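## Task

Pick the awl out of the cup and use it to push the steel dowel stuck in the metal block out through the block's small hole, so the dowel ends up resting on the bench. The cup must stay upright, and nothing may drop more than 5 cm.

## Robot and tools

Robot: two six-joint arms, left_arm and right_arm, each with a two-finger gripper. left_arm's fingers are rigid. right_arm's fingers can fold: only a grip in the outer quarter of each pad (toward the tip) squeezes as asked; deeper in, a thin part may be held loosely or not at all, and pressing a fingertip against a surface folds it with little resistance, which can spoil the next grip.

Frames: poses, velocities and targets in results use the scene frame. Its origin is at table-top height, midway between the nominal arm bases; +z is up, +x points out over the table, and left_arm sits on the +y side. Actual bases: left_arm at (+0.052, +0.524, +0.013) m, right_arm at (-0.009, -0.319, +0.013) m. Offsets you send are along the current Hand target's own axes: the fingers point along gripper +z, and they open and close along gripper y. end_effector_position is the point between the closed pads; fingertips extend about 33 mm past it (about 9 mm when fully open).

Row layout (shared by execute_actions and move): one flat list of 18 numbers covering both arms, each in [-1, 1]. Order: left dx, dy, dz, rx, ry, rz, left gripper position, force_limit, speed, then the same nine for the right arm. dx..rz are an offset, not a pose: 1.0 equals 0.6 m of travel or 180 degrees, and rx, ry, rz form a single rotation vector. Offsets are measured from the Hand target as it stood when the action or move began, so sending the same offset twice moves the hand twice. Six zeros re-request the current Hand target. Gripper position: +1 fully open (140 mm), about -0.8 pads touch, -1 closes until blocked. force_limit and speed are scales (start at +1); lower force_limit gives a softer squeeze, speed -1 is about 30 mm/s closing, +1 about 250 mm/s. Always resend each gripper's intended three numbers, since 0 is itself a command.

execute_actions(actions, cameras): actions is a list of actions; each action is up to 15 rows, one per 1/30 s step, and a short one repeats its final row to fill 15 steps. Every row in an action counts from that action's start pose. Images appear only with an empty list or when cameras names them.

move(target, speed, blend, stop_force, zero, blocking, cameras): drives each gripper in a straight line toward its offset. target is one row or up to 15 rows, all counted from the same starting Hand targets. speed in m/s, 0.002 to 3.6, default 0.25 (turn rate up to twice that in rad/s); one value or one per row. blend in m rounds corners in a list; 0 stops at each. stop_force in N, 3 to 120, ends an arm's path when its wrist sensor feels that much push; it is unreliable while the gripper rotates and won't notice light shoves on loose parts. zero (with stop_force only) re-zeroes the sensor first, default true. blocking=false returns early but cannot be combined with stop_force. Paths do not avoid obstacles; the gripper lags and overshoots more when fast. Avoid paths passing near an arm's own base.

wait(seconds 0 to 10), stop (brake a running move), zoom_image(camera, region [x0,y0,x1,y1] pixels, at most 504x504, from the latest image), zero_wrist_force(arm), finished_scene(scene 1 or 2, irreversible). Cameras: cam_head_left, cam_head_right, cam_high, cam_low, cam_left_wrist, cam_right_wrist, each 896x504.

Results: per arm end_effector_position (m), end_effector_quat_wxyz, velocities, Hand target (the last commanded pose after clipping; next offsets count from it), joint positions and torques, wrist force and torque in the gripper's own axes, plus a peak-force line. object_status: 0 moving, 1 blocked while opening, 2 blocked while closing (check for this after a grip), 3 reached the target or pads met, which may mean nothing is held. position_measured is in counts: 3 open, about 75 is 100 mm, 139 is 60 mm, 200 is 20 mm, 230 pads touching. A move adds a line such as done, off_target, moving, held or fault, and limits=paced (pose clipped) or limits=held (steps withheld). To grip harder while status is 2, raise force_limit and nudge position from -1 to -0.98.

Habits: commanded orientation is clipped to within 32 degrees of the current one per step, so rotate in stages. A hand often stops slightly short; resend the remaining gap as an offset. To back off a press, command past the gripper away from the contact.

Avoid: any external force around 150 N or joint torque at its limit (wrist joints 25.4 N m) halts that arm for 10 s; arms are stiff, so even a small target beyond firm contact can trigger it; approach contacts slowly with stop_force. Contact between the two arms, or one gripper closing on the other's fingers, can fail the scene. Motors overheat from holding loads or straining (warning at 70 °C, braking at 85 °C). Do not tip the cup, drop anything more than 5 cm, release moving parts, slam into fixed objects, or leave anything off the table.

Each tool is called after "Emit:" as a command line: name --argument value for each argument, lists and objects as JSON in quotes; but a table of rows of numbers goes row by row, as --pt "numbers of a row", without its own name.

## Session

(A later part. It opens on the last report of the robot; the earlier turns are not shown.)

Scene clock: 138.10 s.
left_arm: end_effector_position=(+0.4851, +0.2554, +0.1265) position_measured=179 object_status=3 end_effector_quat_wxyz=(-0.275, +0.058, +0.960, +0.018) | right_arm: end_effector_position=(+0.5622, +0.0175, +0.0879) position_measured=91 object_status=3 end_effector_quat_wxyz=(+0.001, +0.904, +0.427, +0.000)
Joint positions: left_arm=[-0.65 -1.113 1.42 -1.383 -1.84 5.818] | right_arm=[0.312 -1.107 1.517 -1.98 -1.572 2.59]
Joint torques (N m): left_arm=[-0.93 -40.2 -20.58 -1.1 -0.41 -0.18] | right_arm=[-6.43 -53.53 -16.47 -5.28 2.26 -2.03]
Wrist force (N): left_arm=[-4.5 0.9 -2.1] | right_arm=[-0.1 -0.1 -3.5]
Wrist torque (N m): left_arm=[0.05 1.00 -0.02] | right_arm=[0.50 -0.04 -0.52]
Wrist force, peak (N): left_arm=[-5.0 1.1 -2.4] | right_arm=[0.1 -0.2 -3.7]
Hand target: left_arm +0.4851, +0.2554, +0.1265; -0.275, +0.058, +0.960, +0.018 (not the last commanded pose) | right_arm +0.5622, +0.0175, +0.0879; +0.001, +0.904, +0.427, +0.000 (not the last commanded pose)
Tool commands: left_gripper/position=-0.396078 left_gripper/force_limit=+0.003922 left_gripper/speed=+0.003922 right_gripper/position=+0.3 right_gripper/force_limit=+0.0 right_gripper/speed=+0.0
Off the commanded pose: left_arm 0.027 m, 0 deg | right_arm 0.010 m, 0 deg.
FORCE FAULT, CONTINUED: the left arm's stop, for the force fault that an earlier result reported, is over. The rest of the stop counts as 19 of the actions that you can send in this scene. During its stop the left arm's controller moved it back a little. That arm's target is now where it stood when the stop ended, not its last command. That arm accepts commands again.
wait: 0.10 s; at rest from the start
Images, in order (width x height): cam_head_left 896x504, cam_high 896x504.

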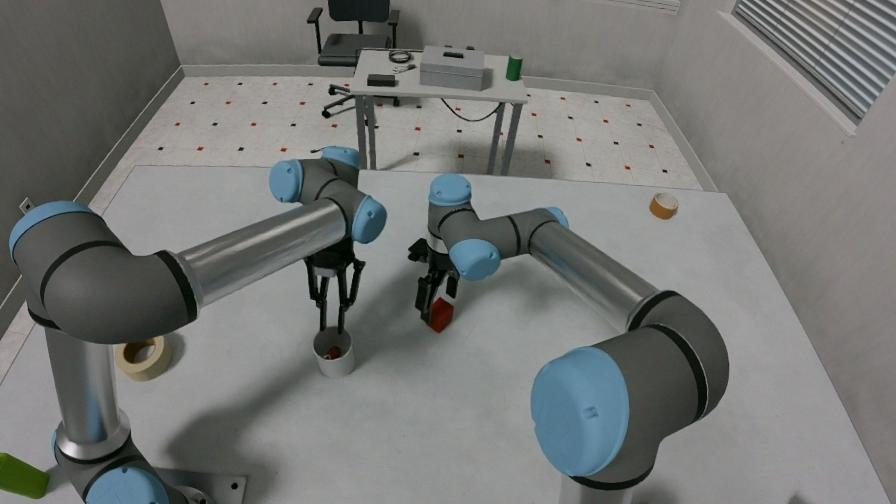

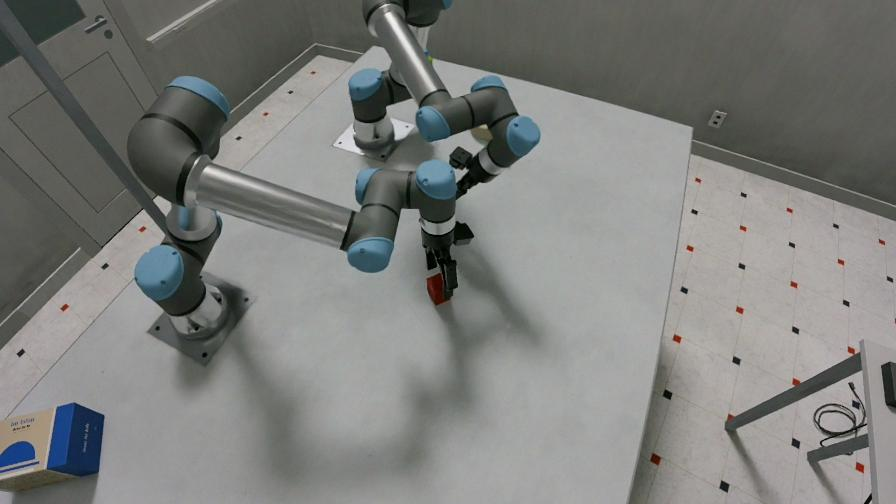

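Emit:
execute_actions --actions '[]' --cameras '["cam_right_wrist", "cam_left_wrist", "cam_low", "cam_head_right"]'

Emit:
zoom_image --camera "cam_right_wrist" --region '[380, 140, 570, 240]'

Emit:
zoom_image --camera "cam_head_right" --region '[330, 270, 490, 370]'

Emit:
zoom_image --camera "cam_low" --region '[420, 200, 520, 290]'

Scene clock: 149.30 s.
left_arm: end_effector_position=(+0.4851, +0.2554, +0.1265) position_measured=179 object_status=3 end_effector_quat_wxyz=(-0.275, +0.058, +0.960, +0.018) | right_arm: end_effector_position=(+0.5622, +0.0175, +0.0879) position_measured=91 object_status=3 end_effector_quat_wxyz=(+0.001, +0.904, +0.427, +0.000)
Joint positions: left_arm=[-0.65 -1.113 1.42 -1.383 -1.84 5.818] | right_arm=[0.312 -1.107 1.517 -1.98 -1.572 2.59]
Joint velocities: within noise
Joint torques (N m): left_arm=[-0.65 -40.82 -20.53 -1.08 -0.35 -0.17] | right_arm=[-7.75 -53.42 -16.78 -5.21 2.07 -2.21]
Motor temperatures (°C): left_arm=[32 26 24 39 34 33] | right_arm=[30 24 27 37 32 36]
Wrist force (N): left_arm=[-4.6 0.8 -2.3] | right_arm=[0.0 -0.2 -3.3]
Wrist torque (N m): left_arm=[0.03 1.01 -0.02] | right_arm=[0.49 -0.05 -0.52]
Wrist force, peak (N): left_arm=[-5.0 1.0 -2.3] | right_arm=[-0.1 -0.1 -3.8]
Hand target: left_arm +0.4851, +0.2554, +0.1265; -0.275, +0.058, +0.960, +0.018 (not the last commanded pose) | right_arm +0.5622, +0.0175, +0.0879; +0.001, +0.904, +0.427, +0.000 (not the last commanded pose)
Tool commands: left_gripper/position=-0.396078 left_gripper/force_limit=+0.003922 left_gripper/speed=+0.003922 right_gripper/position=+0.3 right_gripper/force_limit=+0.0 right_gripper/speed=+0.0
Off the commanded pose: left_arm 0.027 m, 0 deg | right_arm 0.010 m, 0 deg.
camera_calibration:
cam_left_wrist: T_world_to_cam=[[0.0931098, 0.995562, 0.0136609, -0.288333], [0.969885, -0.0875898, -0.227267, -0.414548], [-0.225062, 0.0344103, -0.973737, 0.364171], [0, 0, 0, 1]] pos_world=[0.510872, 0.238212, 0.264332]
cam_right_wrist: T_world_to_cam=[[0.76981, -0.638154, 0.0123306, -0.416031], [-0.599822, -0.716696, 0.355754, 0.320631], [-0.218188, -0.281259, -0.934498, 0.351609], [0, 0, 0, 1]] pos_world=[0.589303, 0.0631962, 0.219642]
Images, in order (width x height): cam_head_right 896x504, cam_low 896x504, cam_left_wrist 896x504, cam_right_wrist 896x504.

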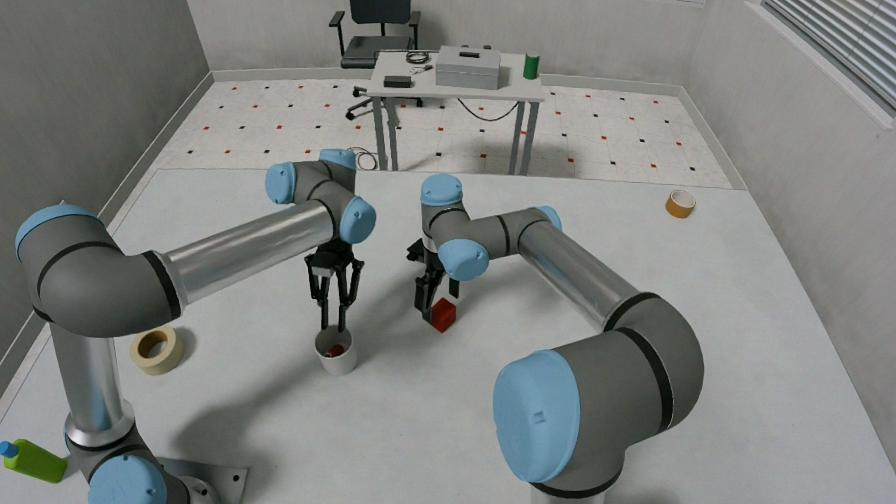

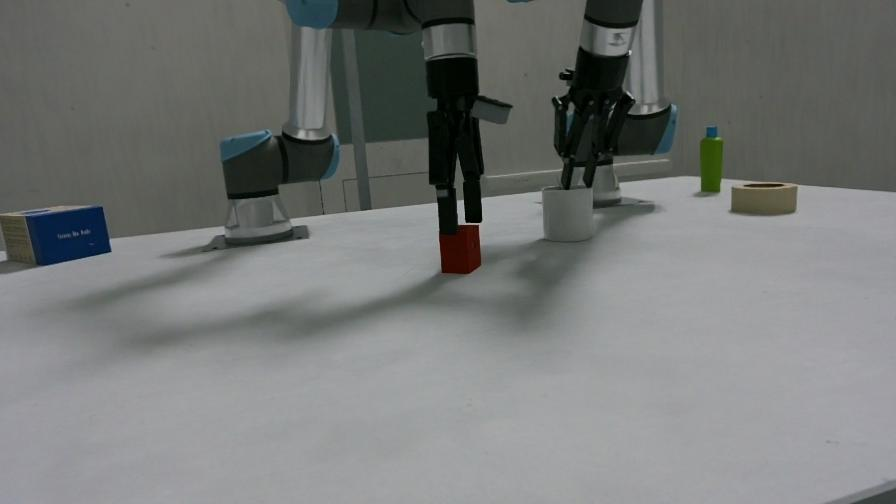

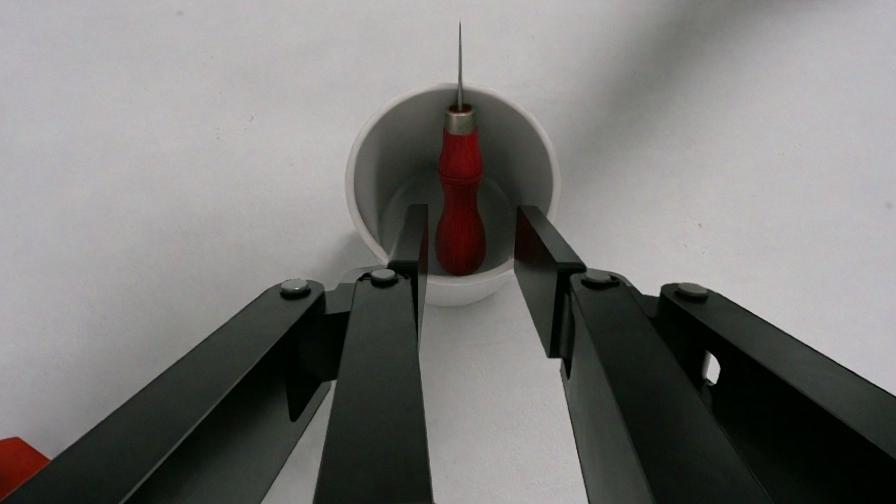

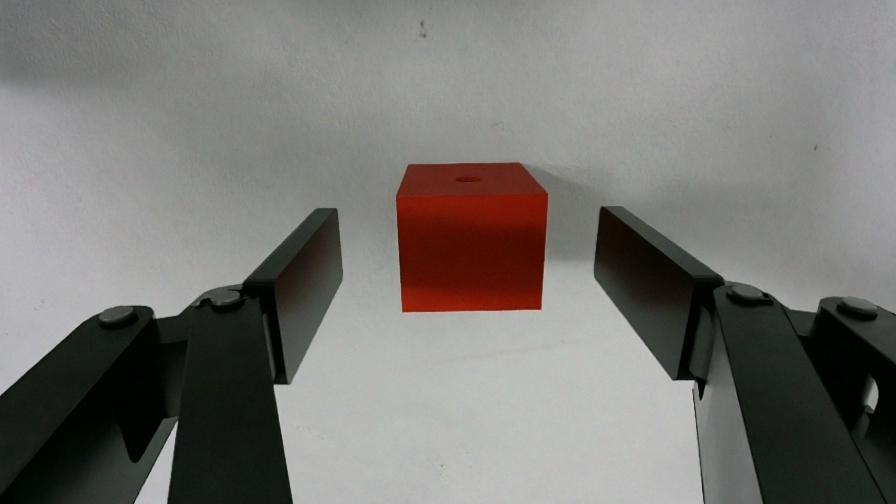

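Scaled by 2.653 from the camera's 896x504 image, which has a finer 1280x720 frame.

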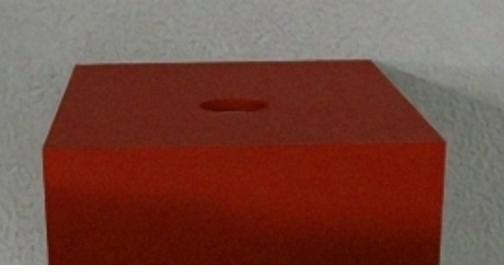

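Scaled by 3.150 from the camera's 896x504 image, which has a finer 1280x720 frame.

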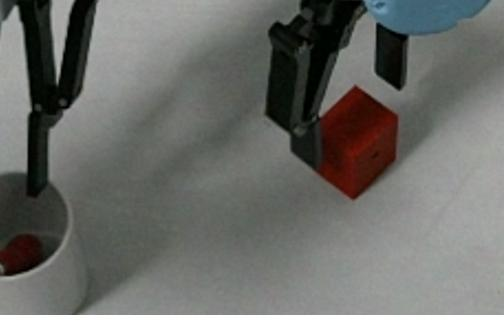

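Scaled by 5.040 from the camera's 896x504 image, which has a finer 1280x720 frame.

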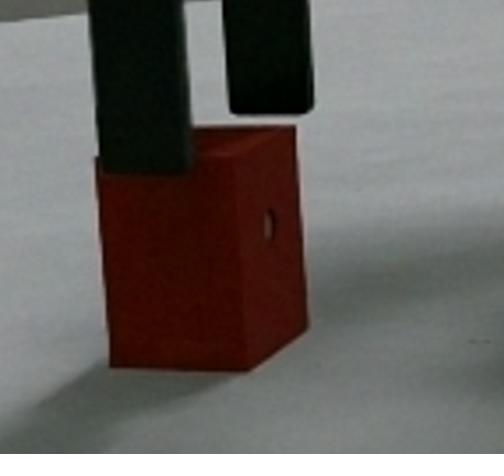

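Emit:
move --target '[0.0245, -0.005, -0.05, 0, 0, 0, -0.4, 0, 0, -0.0075, -0.0015, 0.018, 0, 0, 0, 0.3, 0, 0]' --speed 0.15 --cameras '["cam_left_wrist", "cam_right_wrist"]'

Scene clock: 154.80 s.
left_arm: end_effector_position=(+0.4882, +0.2518, +0.1598) position_measured=179 object_status=3 end_effector_quat_wxyz=(-0.275, +0.058, +0.960, +0.018) | right_arm: end_effector_position=(+0.5587, +0.0146, +0.0771) position_measured=91 object_status=3 end_effector_quat_wxyz=(+0.001, +0.904, +0.427, +0.000)
Joint positions: left_arm=[-0.651 -1.124 1.349 -1.302 -1.841 5.817] | right_arm=[0.309 -1.107 1.547 -2.01 -1.572 2.588]
Joint torques (N m): left_arm=[-6.16 -34.93 -10.83 -1.43 -2 -0.47] | right_arm=[-1.58 -30.17 -30.83 -0.18 1.8 -0.83]
Wrist force (N): left_arm=[-4.8 0.8 -1.6] | right_arm=[-0.1 -0.1 -3.7]
Wrist torque (N m): left_arm=[0.02 1.06 0.06] | right_arm=[0.51 -0.02 -0.40]
Wrist force, peak (N): left_arm=[-5.0 1.0 -2.3] | right_arm=[0.0 -0.3 -3.9]
Hand target: left_arm +0.4881, +0.2519, +0.1597; -0.275, +0.058, +0.960, +0.018 | right_arm +0.5587, +0.0146, +0.0771; +0.001, +0.904, +0.427, +0.000
Off the commanded pose: left_arm 0.000 m, 0 deg | right_arm 0.000 m, 0 deg.
move: done
camera_calibration:
cam_left_wrist: T_world_to_cam=[[0.0930874, 0.995565, 0.0135718, -0.285545], [0.969914, -0.0875925, -0.227143, -0.410248], [-0.224946, 0.0343076, -0.973767, 0.397366], [0, 0, 0, 1]] pos_world=[0.513872, 0.234712, 0.297633]
cam_right_wrist: T_world_to_cam=[[0.769826, -0.638133, 0.0124029, -0.415144], [-0.599836, -0.716712, 0.355697, 0.320245], [-0.218093, -0.281265, -0.934519, 0.339858], [0, 0, 0, 1]] pos_world=[0.585803, 0.0601962, 0.208842]
Images, in order (width x height): cam_left_wrist 896x504, cam_right_wrist 896x504.

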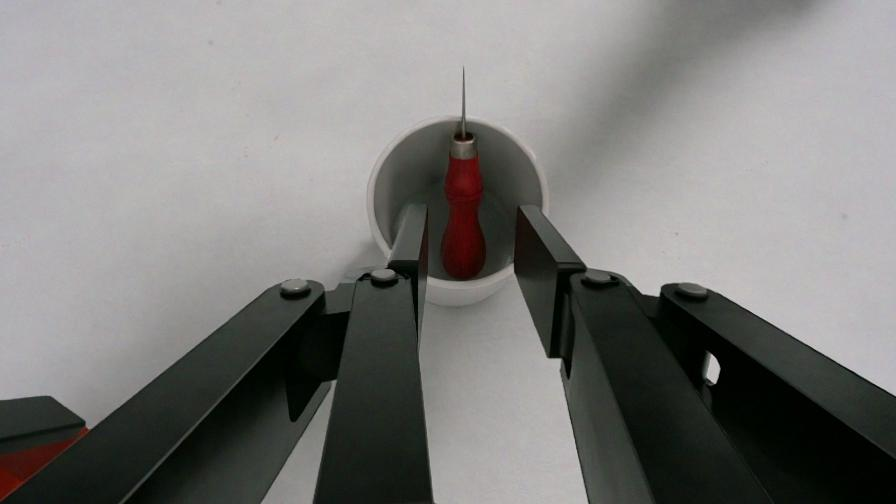

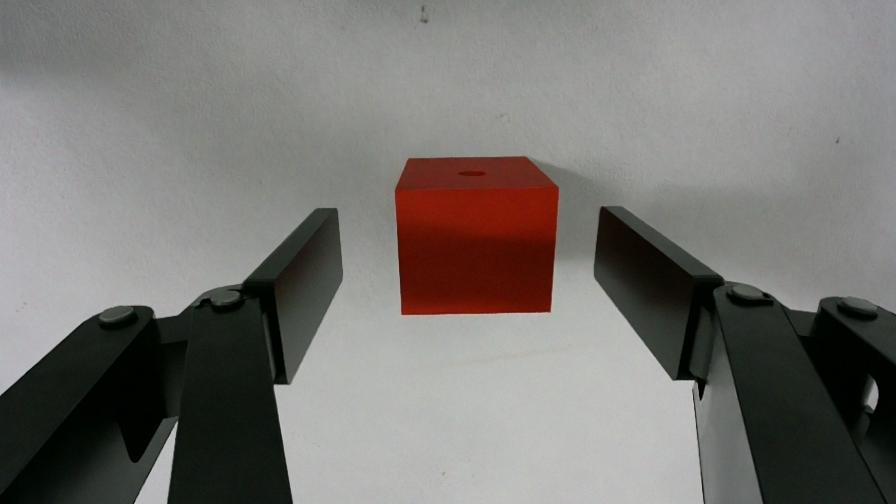

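Emit:
move --target '[0, 0, 0.11, 0, 0, 0, -0.4, 0, 0, 0, 0, 0, 0, 0, 0, -1, 0, -1]' --speed 0.06 --stop_force 6 --cameras '["cam_left_wrist", "cam_right_wrist"]'

Scene clock: 165.33 s.
left_arm: end_effector_position=(+0.4535, +0.2563, +0.1037) position_measured=179 object_status=3 end_effector_quat_wxyz=(-0.275, +0.058, +0.960, +0.018) | right_arm: end_effector_position=(+0.5587, +0.0146, +0.0771) position_measured=154 object_status=2 end_effector_quat_wxyz=(+0.001, +0.904, +0.427, +0.000)
Joint positions: left_arm=[-0.679 -1.16 1.553 -1.477 -1.854 5.791] | right_arm=[0.309 -1.107 1.546 -2.01 -1.572 2.588]
Joint torques (N m): left_arm=[8.21 -32.81 -33.18 -2.18 1.53 1.33] | right_arm=[6.49 -30.95 -22.68 -0.35 1.37 2.07]
Wrist force (N): left_arm=[-4.9 0.9 -1.6] | right_arm=[-3.2 -1.2 -13.8]
Wrist torque (N m): left_arm=[0.06 1.07 0.05] | right_arm=[0.74 0.00 -0.39]
Wrist force, peak (N): left_arm=[-5.0 1.0 -1.6] | right_arm=[-3.2 -1.2 -13.8]
Hand target: left_arm +0.4535, +0.2563, +0.1037; -0.275, +0.058, +0.960, +0.018 | right_arm +0.5587, +0.0146, +0.0771; +0.001, +0.904, +0.427, +0.000
Off the commanded pose: left_arm 0.000 m, 0 deg | right_arm 0.000 m, 0 deg.
move: done
camera_calibration:
cam_left_wrist: T_world_to_cam=[[0.0931098, 0.995562, 0.0136609, -0.285966], [0.969885, -0.0875898, -0.227267, -0.388906], [-0.225062, 0.0344103, -0.973737, 0.334804], [0, 0, 0, 1]] pos_world=[0.479172, 0.239112, 0.241532]
cam_right_wrist: T_world_to_cam=[[0.769826, -0.638133, 0.0124029, -0.415145], [-0.599836, -0.716712, 0.355697, 0.320209], [-0.218093, -0.281265, -0.934519, 0.339951], [0, 0, 0, 1]] pos_world=[0.585803, 0.0601962, 0.208942]
Images, in order (width x height): cam_left_wrist 896x504, cam_right_wrist 896x504.

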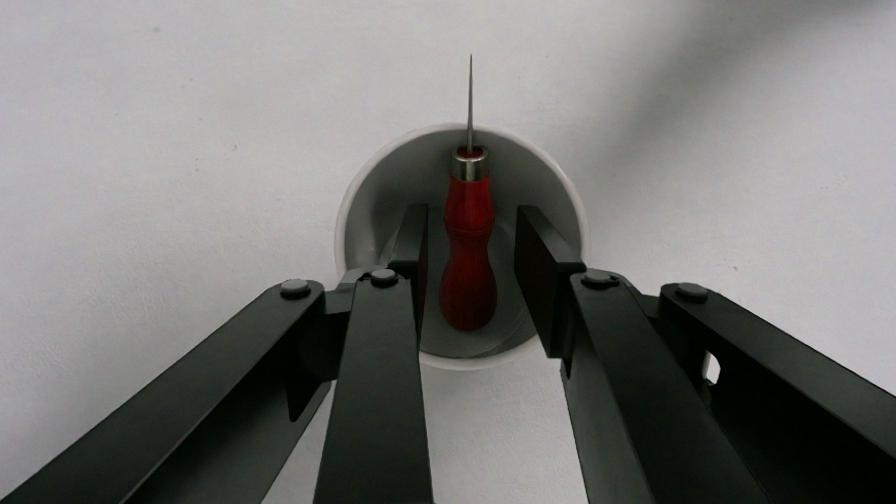

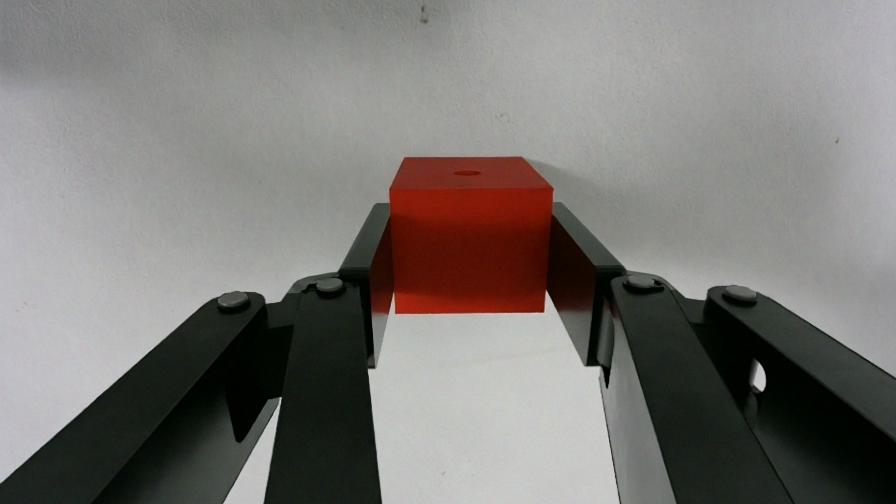

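Emit:
move --target '[-0.005, 0.0008, 0.0433, 0, 0, 0, -0.4, 0, 0, 0, 0, 0, 0, 0, 0, -1, 0, -1]' --speed 0.05 --stop_force 5 --cameras '["cam_left_wrist"]'

Scene clock: 177.03 s.
left_arm: end_effector_position=(+0.4424, +0.2582, +0.0801) position_measured=179 object_status=3 end_effector_quat_wxyz=(-0.275, +0.058, +0.960, +0.018) | right_arm: end_effector_position=(+0.5587, +0.0146, +0.0771) position_measured=154 object_status=2 end_effector_quat_wxyz=(+0.001, +0.904, +0.427, +0.000)
Joint positions: left_arm=[-0.688 -1.16 1.621 -1.547 -1.858 5.782] | right_arm=[0.309 -1.107 1.546 -2.01 -1.572 2.588]
Joint torques (N m): left_arm=[7.08 -31.96 -31.77 -2.03 1.24 1.33] | right_arm=[5.87 -31.09 -15.58 -2.66 0.7 1.99]
Wrist force (N): left_arm=[-4.7 0.9 -1.7] | right_arm=[-3.1 -1.2 -13.7]
Wrist torque (N m): left_arm=[0.03 1.03 0.06] | right_arm=[0.73 -0.03 -0.40]
Wrist force, peak (N): left_arm=[-5.0 0.9 -1.6] | right_arm=[-3.2 -1.0 -13.9]
Hand target: left_arm +0.4425, +0.2582, +0.0801; -0.275, +0.058, +0.960, +0.018 | right_arm +0.5587, +0.0146, +0.0771; +0.001, +0.904, +0.427, +0.000
Off the commanded pose: left_arm 0.000 m, 0 deg | right_arm 0.000 m, 0 deg.
move: done
camera_calibration:
cam_left_wrist: T_world_to_cam=[[0.0931098, 0.995562, 0.0136609, -0.286511], [0.969885, -0.0875898, -0.227267, -0.383434], [-0.225062, 0.0344103, -0.973737, 0.309283], [0, 0, 0, 1]] pos_world=[0.468172, 0.241012, 0.217932]
Images, in order (width x height): cam_left_wrist 896x504.

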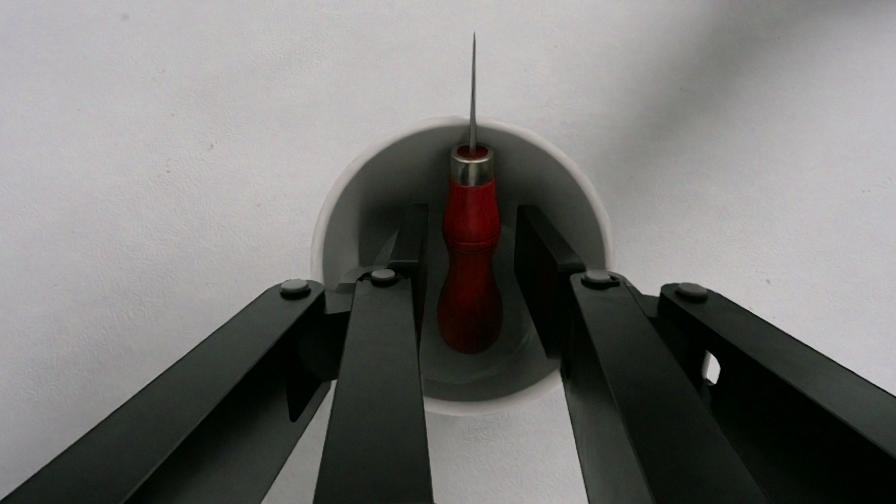

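Emit:
move --pt "0 0 0 0 0 0 -1 0 -1 0 0 0 0 0 0 -1 0 -1" --pt "0 0 0 0 0 0 -1 0 -1 0 0 -0.015 0 0 0 -1 0 -1" --pt "0 0 0 0 0 0 -1 0 -1 -0.1072 -0.0343 -0.015 0 0 0.52 -1 0 -1" --speed '[0.1, 0.08, 0.35]' --cameras '["cam_left_wrist", "cam_right_wrist", "cam_head_right", "cam_low"]'

Scene clock: 190.87 s.
left_arm: end_effector_position=(+0.4425, +0.2582, +0.0801) position_measured=202 object_status=2 end_effector_quat_wxyz=(-0.275, +0.058, +0.960, +0.018) | right_arm: end_effector_position=(+0.5020, -0.0220, +0.0862) position_measured=154 object_status=2 end_effector_quat_wxyz=(+0.001, +0.930, -0.367, +0.000)
Joint positions: left_arm=[-0.688 -1.16 1.621 -1.547 -1.858 5.782] | right_arm=[0.281 -1.262 1.747 -2.055 -1.572 4.193]
Joint torques (N m): left_arm=[6.95 -32.78 -21.55 -1.96 1.19 1.44] | right_arm=[7.51 -25.71 -33.08 -1.85 -1.97 2.5]
Wrist force (N): left_arm=[-4.5 1.4 -4.4] | right_arm=[0.1 -0.3 0.8]
Wrist torque (N m): left_arm=[0.06 1.06 0.05] | right_arm=[0.49 -0.06 -0.39]
Wrist force, peak (N): left_arm=[-4.7 1.3 -4.5] | right_arm=[-3.1 -1.0 -13.9]
Hand target: left_arm +0.4425, +0.2582, +0.0801; -0.275, +0.058, +0.960, +0.018 | right_arm +0.5019, -0.0220, +0.0862; +0.001, +0.930, -0.367, +0.000
Off the commanded pose: left_arm 0.000 m, 0 deg | right_arm 0.000 m, 0 deg.
move: done
camera_calibration:
cam_left_wrist: T_world_to_cam=[[0.0931098, 0.995562, 0.0136609, -0.286511], [0.969885, -0.0875898, -0.227267, -0.383434], [-0.225062, 0.0344103, -0.973737, 0.309283], [0, 0, 0, 1]] pos_world=[0.468172, 0.241012, 0.217932]
cam_right_wrist: T_world_to_cam=[[-0.685017, -0.728419, 0.0125568, 0.333339], [-0.678448, 0.644114, 0.353307, 0.326408], [-0.265443, 0.233502, -0.935423, 0.360957], [0, 0, 0, 1]] pos_world=[0.545607, -0.0517182, 0.218139]
Images, in order (width x height): cam_head_right 896x504, cam_low 896x504, cam_left_wrist 896x504, cam_right_wrist 896x504.

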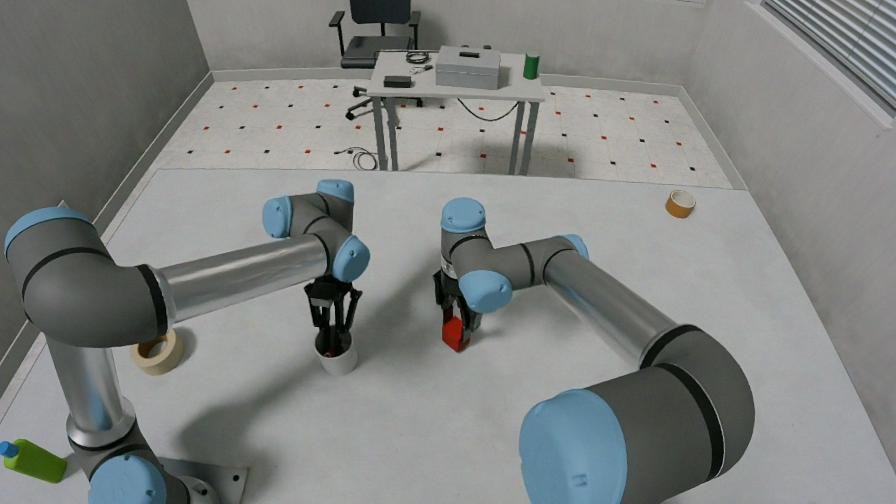

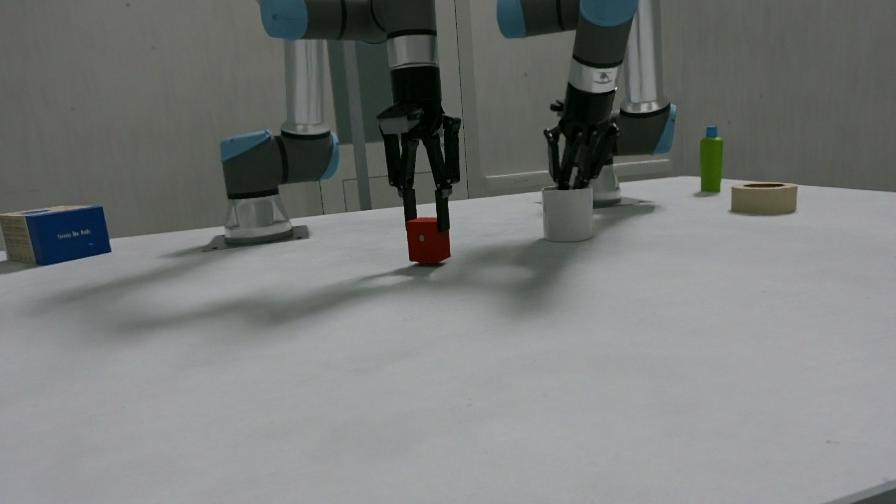

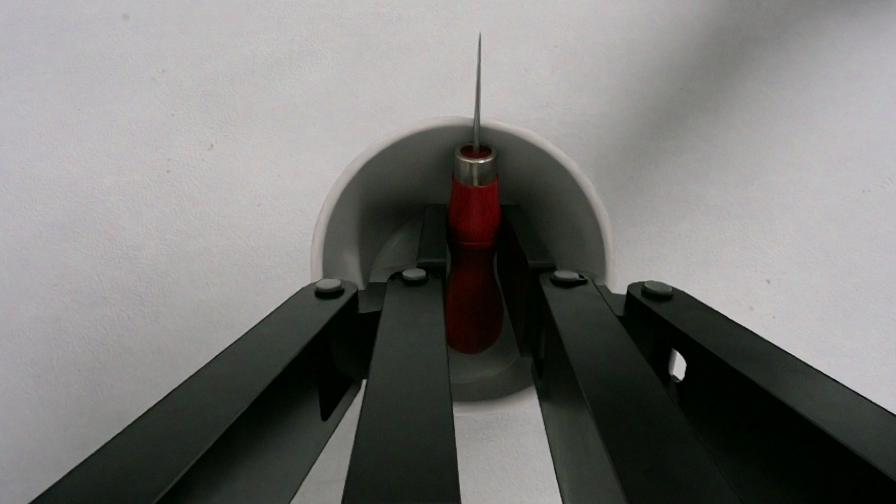

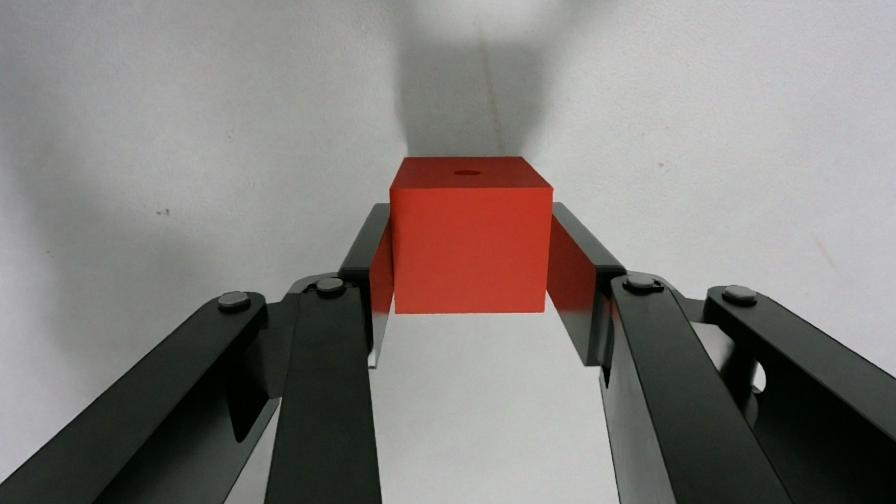

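Emit:
move --pt "0.1716 0 -0.1304 0 0 0 -1 0 -1 0 0 0.0142 0 0 0 -1 0 -1" --pt "0.1716 0 -0.1304 0 0 0 -1 0 -1 0 0 0.0142 0 0 0 0.1 0 -0.5" --speed '[0.09, 0.09]' --cameras '["cam_left_wrist", "cam_right_wrist", "cam_head_right", "cam_low"]'

Scene clock: 201.13 s.
left_arm: end_effector_position=(+0.3968, +0.2633, +0.2010) position_measured=202 object_status=2 end_effector_quat_wxyz=(-0.275, +0.058, +0.960, +0.018) | right_arm: end_effector_position=(+0.5019, -0.0220, +0.0776) position_measured=117 object_status=0 end_effector_quat_wxyz=(+0.001, +0.930, -0.367, +0.000)
Joint positions: left_arm=[-0.733 -1.351 1.556 -1.303 -1.879 5.741] | right_arm=[0.281 -1.253 1.758 -2.076 -1.572 4.193]
Joint torques (N m): left_arm=[8.09 -36.7 -9.17 0.06 1.56 1.58] | right_arm=[-4.09 -46.34 -30.38 -0.28 1.29 -1.23]
Wrist force (N): left_arm=[-5.1 0.7 -1.1] | right_arm=[0.0 -0.3 -3.6]
Wrist torque (N m): left_arm=[0.05 1.12 0.10] | right_arm=[0.48 -0.05 -0.43]
Wrist force, peak (N): left_arm=[-6.9 0.6 -0.8] | right_arm=[0.1 -0.1 -3.7]
Hand target: left_arm +0.3968, +0.2633, +0.2010; -0.275, +0.058, +0.960, +0.018 | right_arm +0.5019, -0.0220, +0.0777; +0.001, +0.930, -0.367, +0.000
Off the commanded pose: left_arm 0.000 m, 0 deg | right_arm 0.000 m, 0 deg.
move: done
camera_calibration:
cam_left_wrist: T_world_to_cam=[[0.0931098, 0.995562, 0.0136609, -0.288985], [0.969885, -0.0875898, -0.227267, -0.311187], [-0.225062, 0.0344103, -0.973737, 0.416547], [0, 0, 0, 1]] pos_world=[0.422472, 0.246112, 0.338832]
cam_right_wrist: T_world_to_cam=[[-0.685221, -0.728223, 0.0128045, 0.333516], [-0.67817, 0.644339, 0.35343, 0.329281], [-0.265626, 0.233494, -0.935373, 0.353001], [0, 0, 0, 1]] pos_world=[0.545607, -0.0517179, 0.20954]
Images, in order (width x height): cam_head_right 896x504, cam_low 896x504, cam_left_wrist 896x504, cam_right_wrist 896x504.

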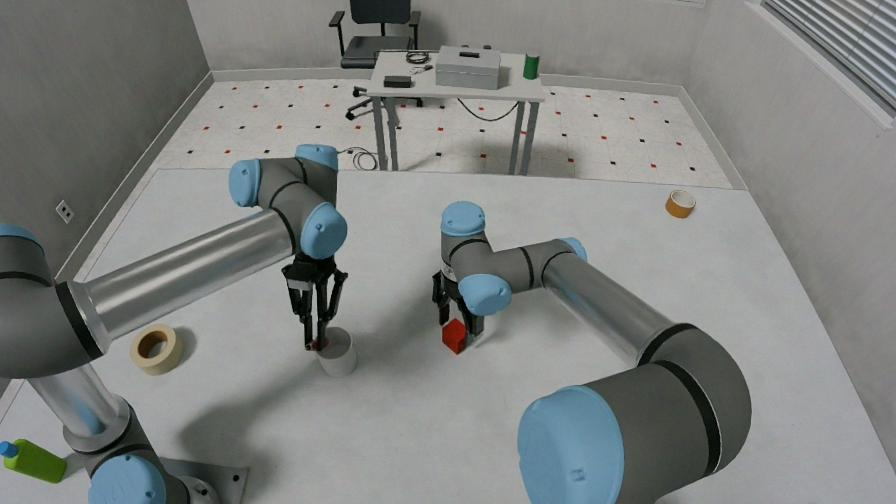

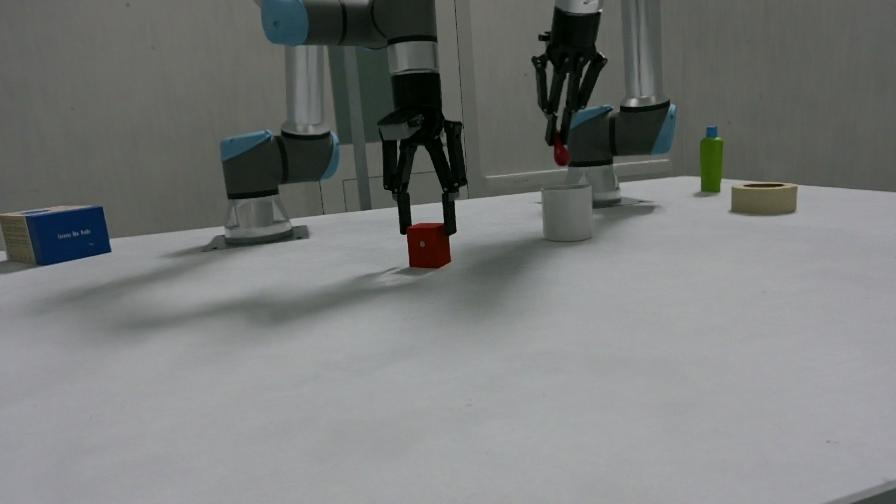

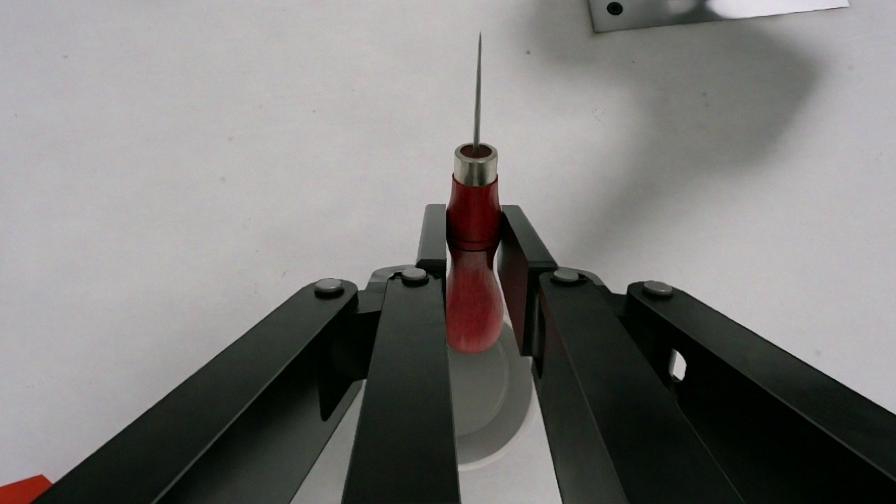

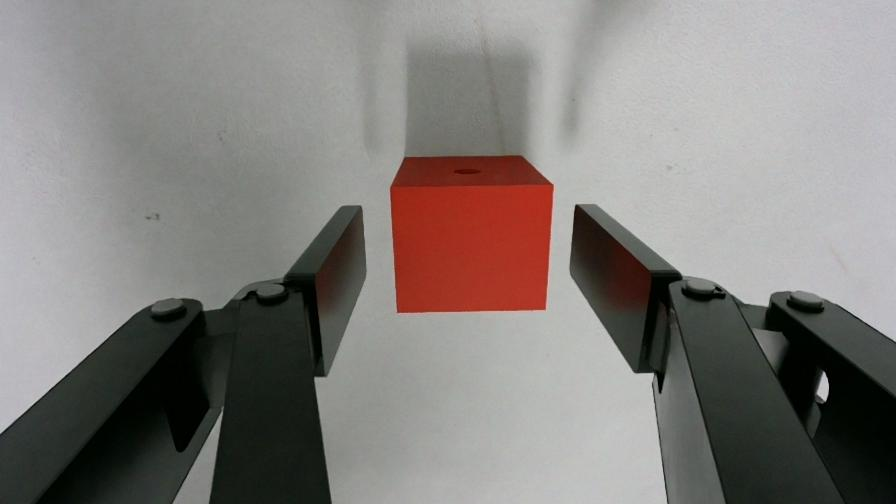

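Emit:
move --pt "-0.0305 -0.2777 0.0605 0.0933 -0.1156 -0.7997 -1 0 -1 0.0225 0 0.0322 0 -0.25 0 0.1 0 -0.5" --pt "-0.1167 -0.2782 0.1987 0.0933 -0.1156 -0.7997 -1 0 -1 0.0225 0 0.0322 0 -0.25 0 -1 0.5 -1" --speed '[0.4, 0.15]' --blend '[0.02, 0]' --cameras '["all"]'

Scene clock: 218.67 s.
left_arm: end_effector_position=(+0.3730, +0.0986, +0.0622) position_measured=202 object_status=2 end_effector_quat_wxyz=(-0.062, +0.914, -0.371, -0.151) | right_arm: end_effector_position=(+0.5118, -0.0313, +0.0584) position_measured=155 object_status=0 end_effector_quat_wxyz=(-0.140, +0.860, -0.339, -0.356)
Joint positions: left_arm=[-1.109 -1.153 1.62 -1.727 -1.677 2.816] | right_arm=[-0.012 -0.934 1.409 -1.419 -1.065 3.733]
Joint torques (N m): left_arm=[6.83 -32.99 -19.19 -3.25 2.01 -1.29] | right_arm=[6.57 -52.17 -17.42 -0.53 0.5 0.68]
Wrist force (N): left_arm=[-2.4 1.2 -1.2] | right_arm=[-5.1 -2.3 -10.0]
Wrist torque (N m): left_arm=[0.20 0.39 -0.24] | right_arm=[0.39 0.24 -1.00]
Wrist force, peak (N): left_arm=[-5.3 1.3 -0.7] | right_arm=[-5.3 -2.4 -10.2]
Hand target: left_arm +0.3730, +0.0986, +0.0621; -0.062, +0.914, -0.371, -0.151 | right_arm +0.5118, -0.0313, +0.0583; -0.140, +0.860, -0.339, -0.356
Off the commanded pose: left_arm 0.000 m, 0 deg | right_arm 0.000 m, 0 deg.
move: done
camera_calibration:
cam_left_wrist: T_world_to_cam=[[-0.678593, -0.734307, -0.0174369, 0.339407], [-0.589607, 0.530408, 0.609123, 0.134637], [-0.438034, 0.423628, -0.792884, 0.311479], [0, 0, 0, 1]] pos_world=[0.446141, 0.0458658, 0.170875]
cam_right_wrist: T_world_to_cam=[[-0.678449, -0.734545, 0.0122267, 0.330169], [-0.294695, 0.28736, 0.911361, 0.108694], [-0.672949, 0.614709, -0.411426, 0.529482], [0, 0, 0, 1]] pos_world=[0.612349, -0.114188, 0.114746]

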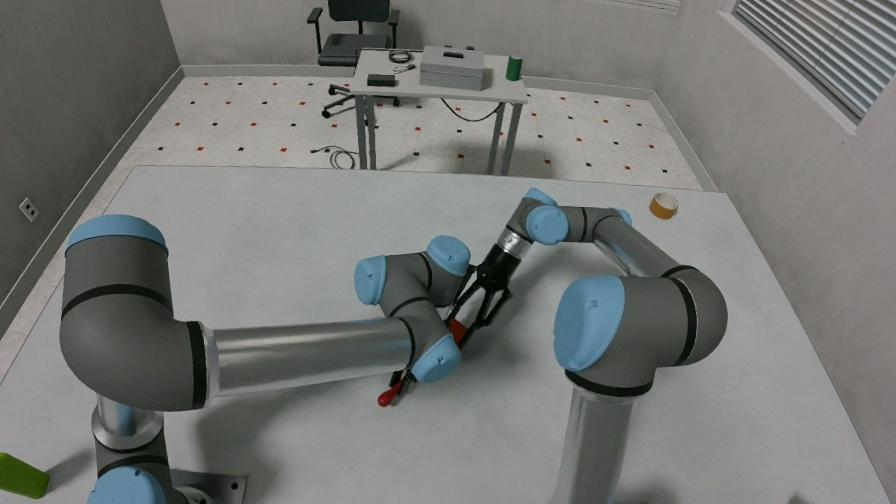

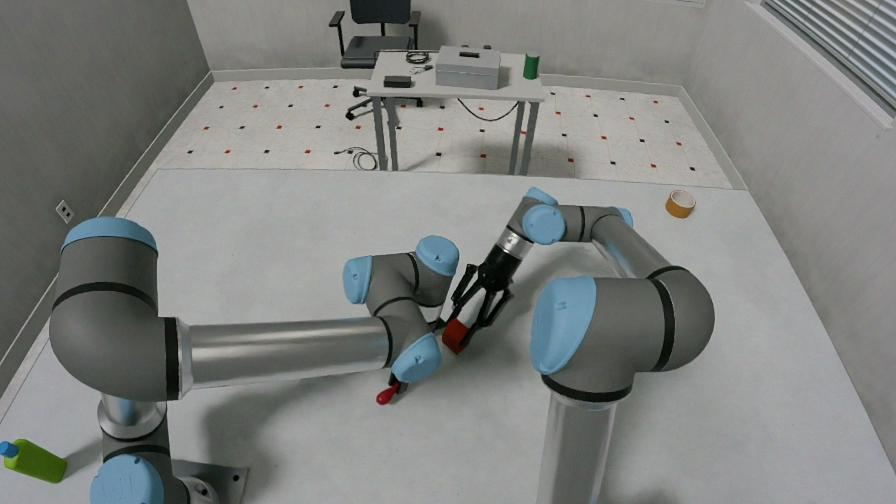

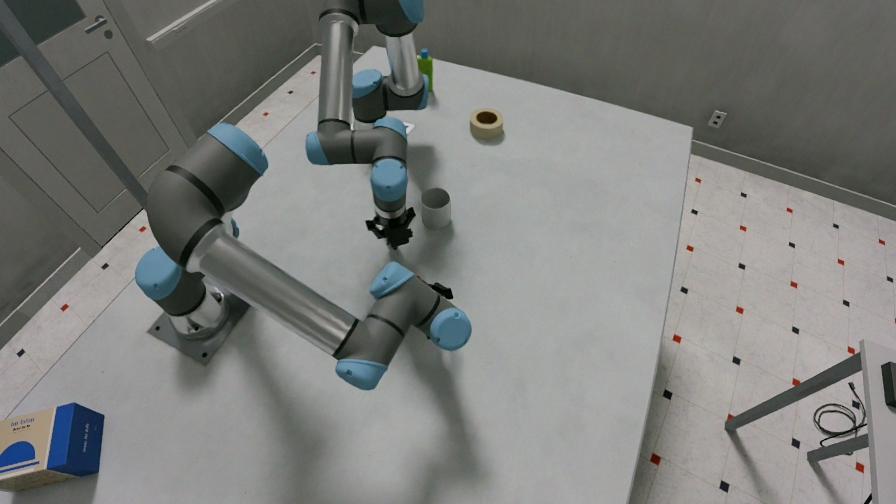

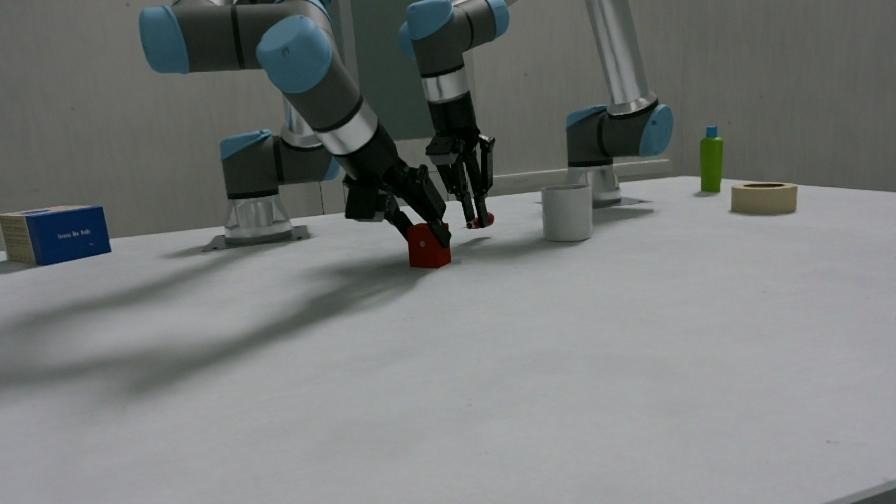

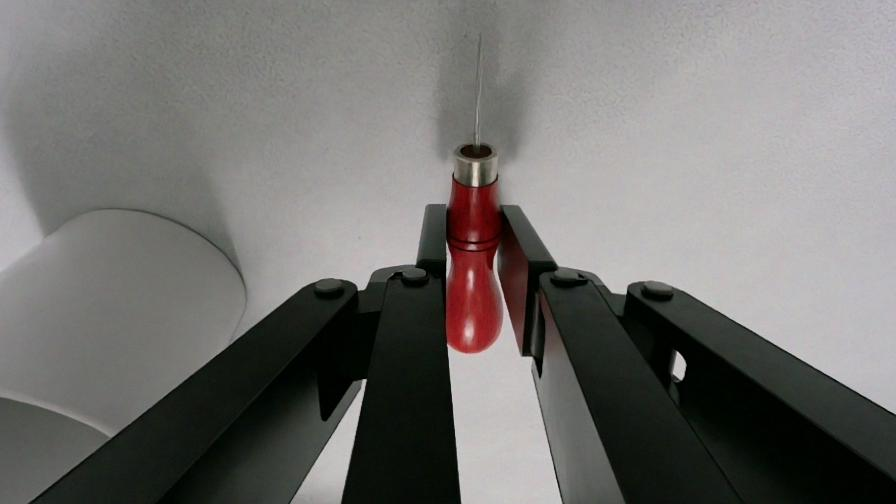

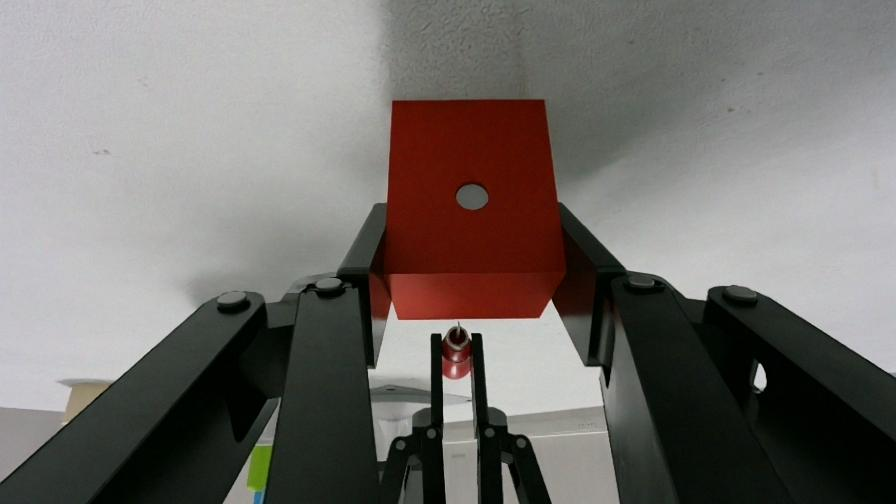

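Emit:
zoom_image --camera "cam_right_wrist" --region '[410, 300, 510, 390]'

Emit:
zoom_image --camera "cam_right_wrist" --region '[370, 90, 590, 330]'

Emit:
zoom_image --camera "cam_left_wrist" --region '[410, 20, 550, 280]'

Scaled by 5.040 from the camera's 896x504 image, which has a finer 1280x720 frame.

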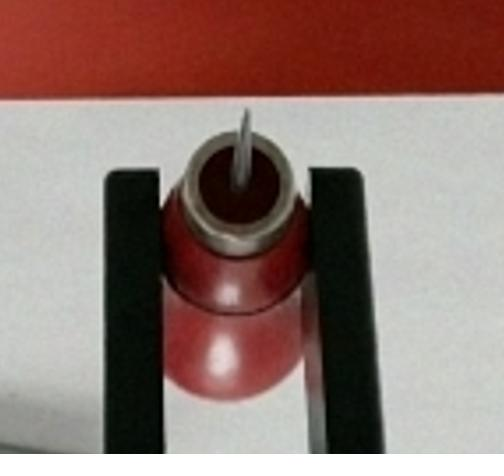

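Scaled by 2.100 from the camera's 896x504 image, which has a finer 1280x720 frame.

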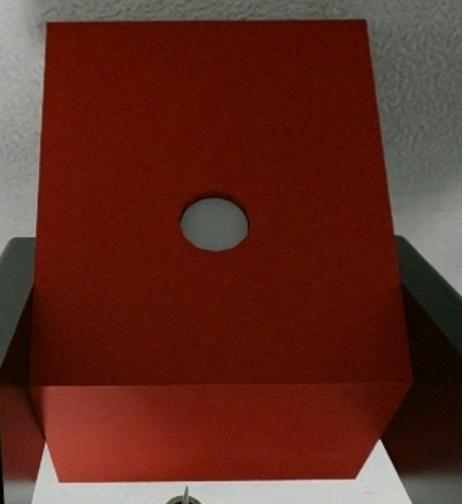

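Scaled by 1.938 from the camera's 896x504 image, which has a finer 1280x720 frame.

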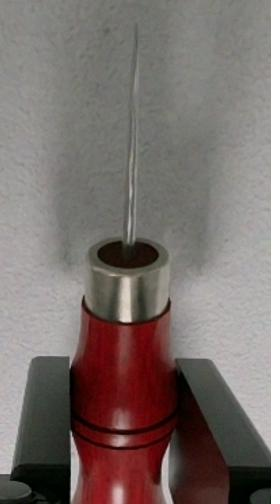

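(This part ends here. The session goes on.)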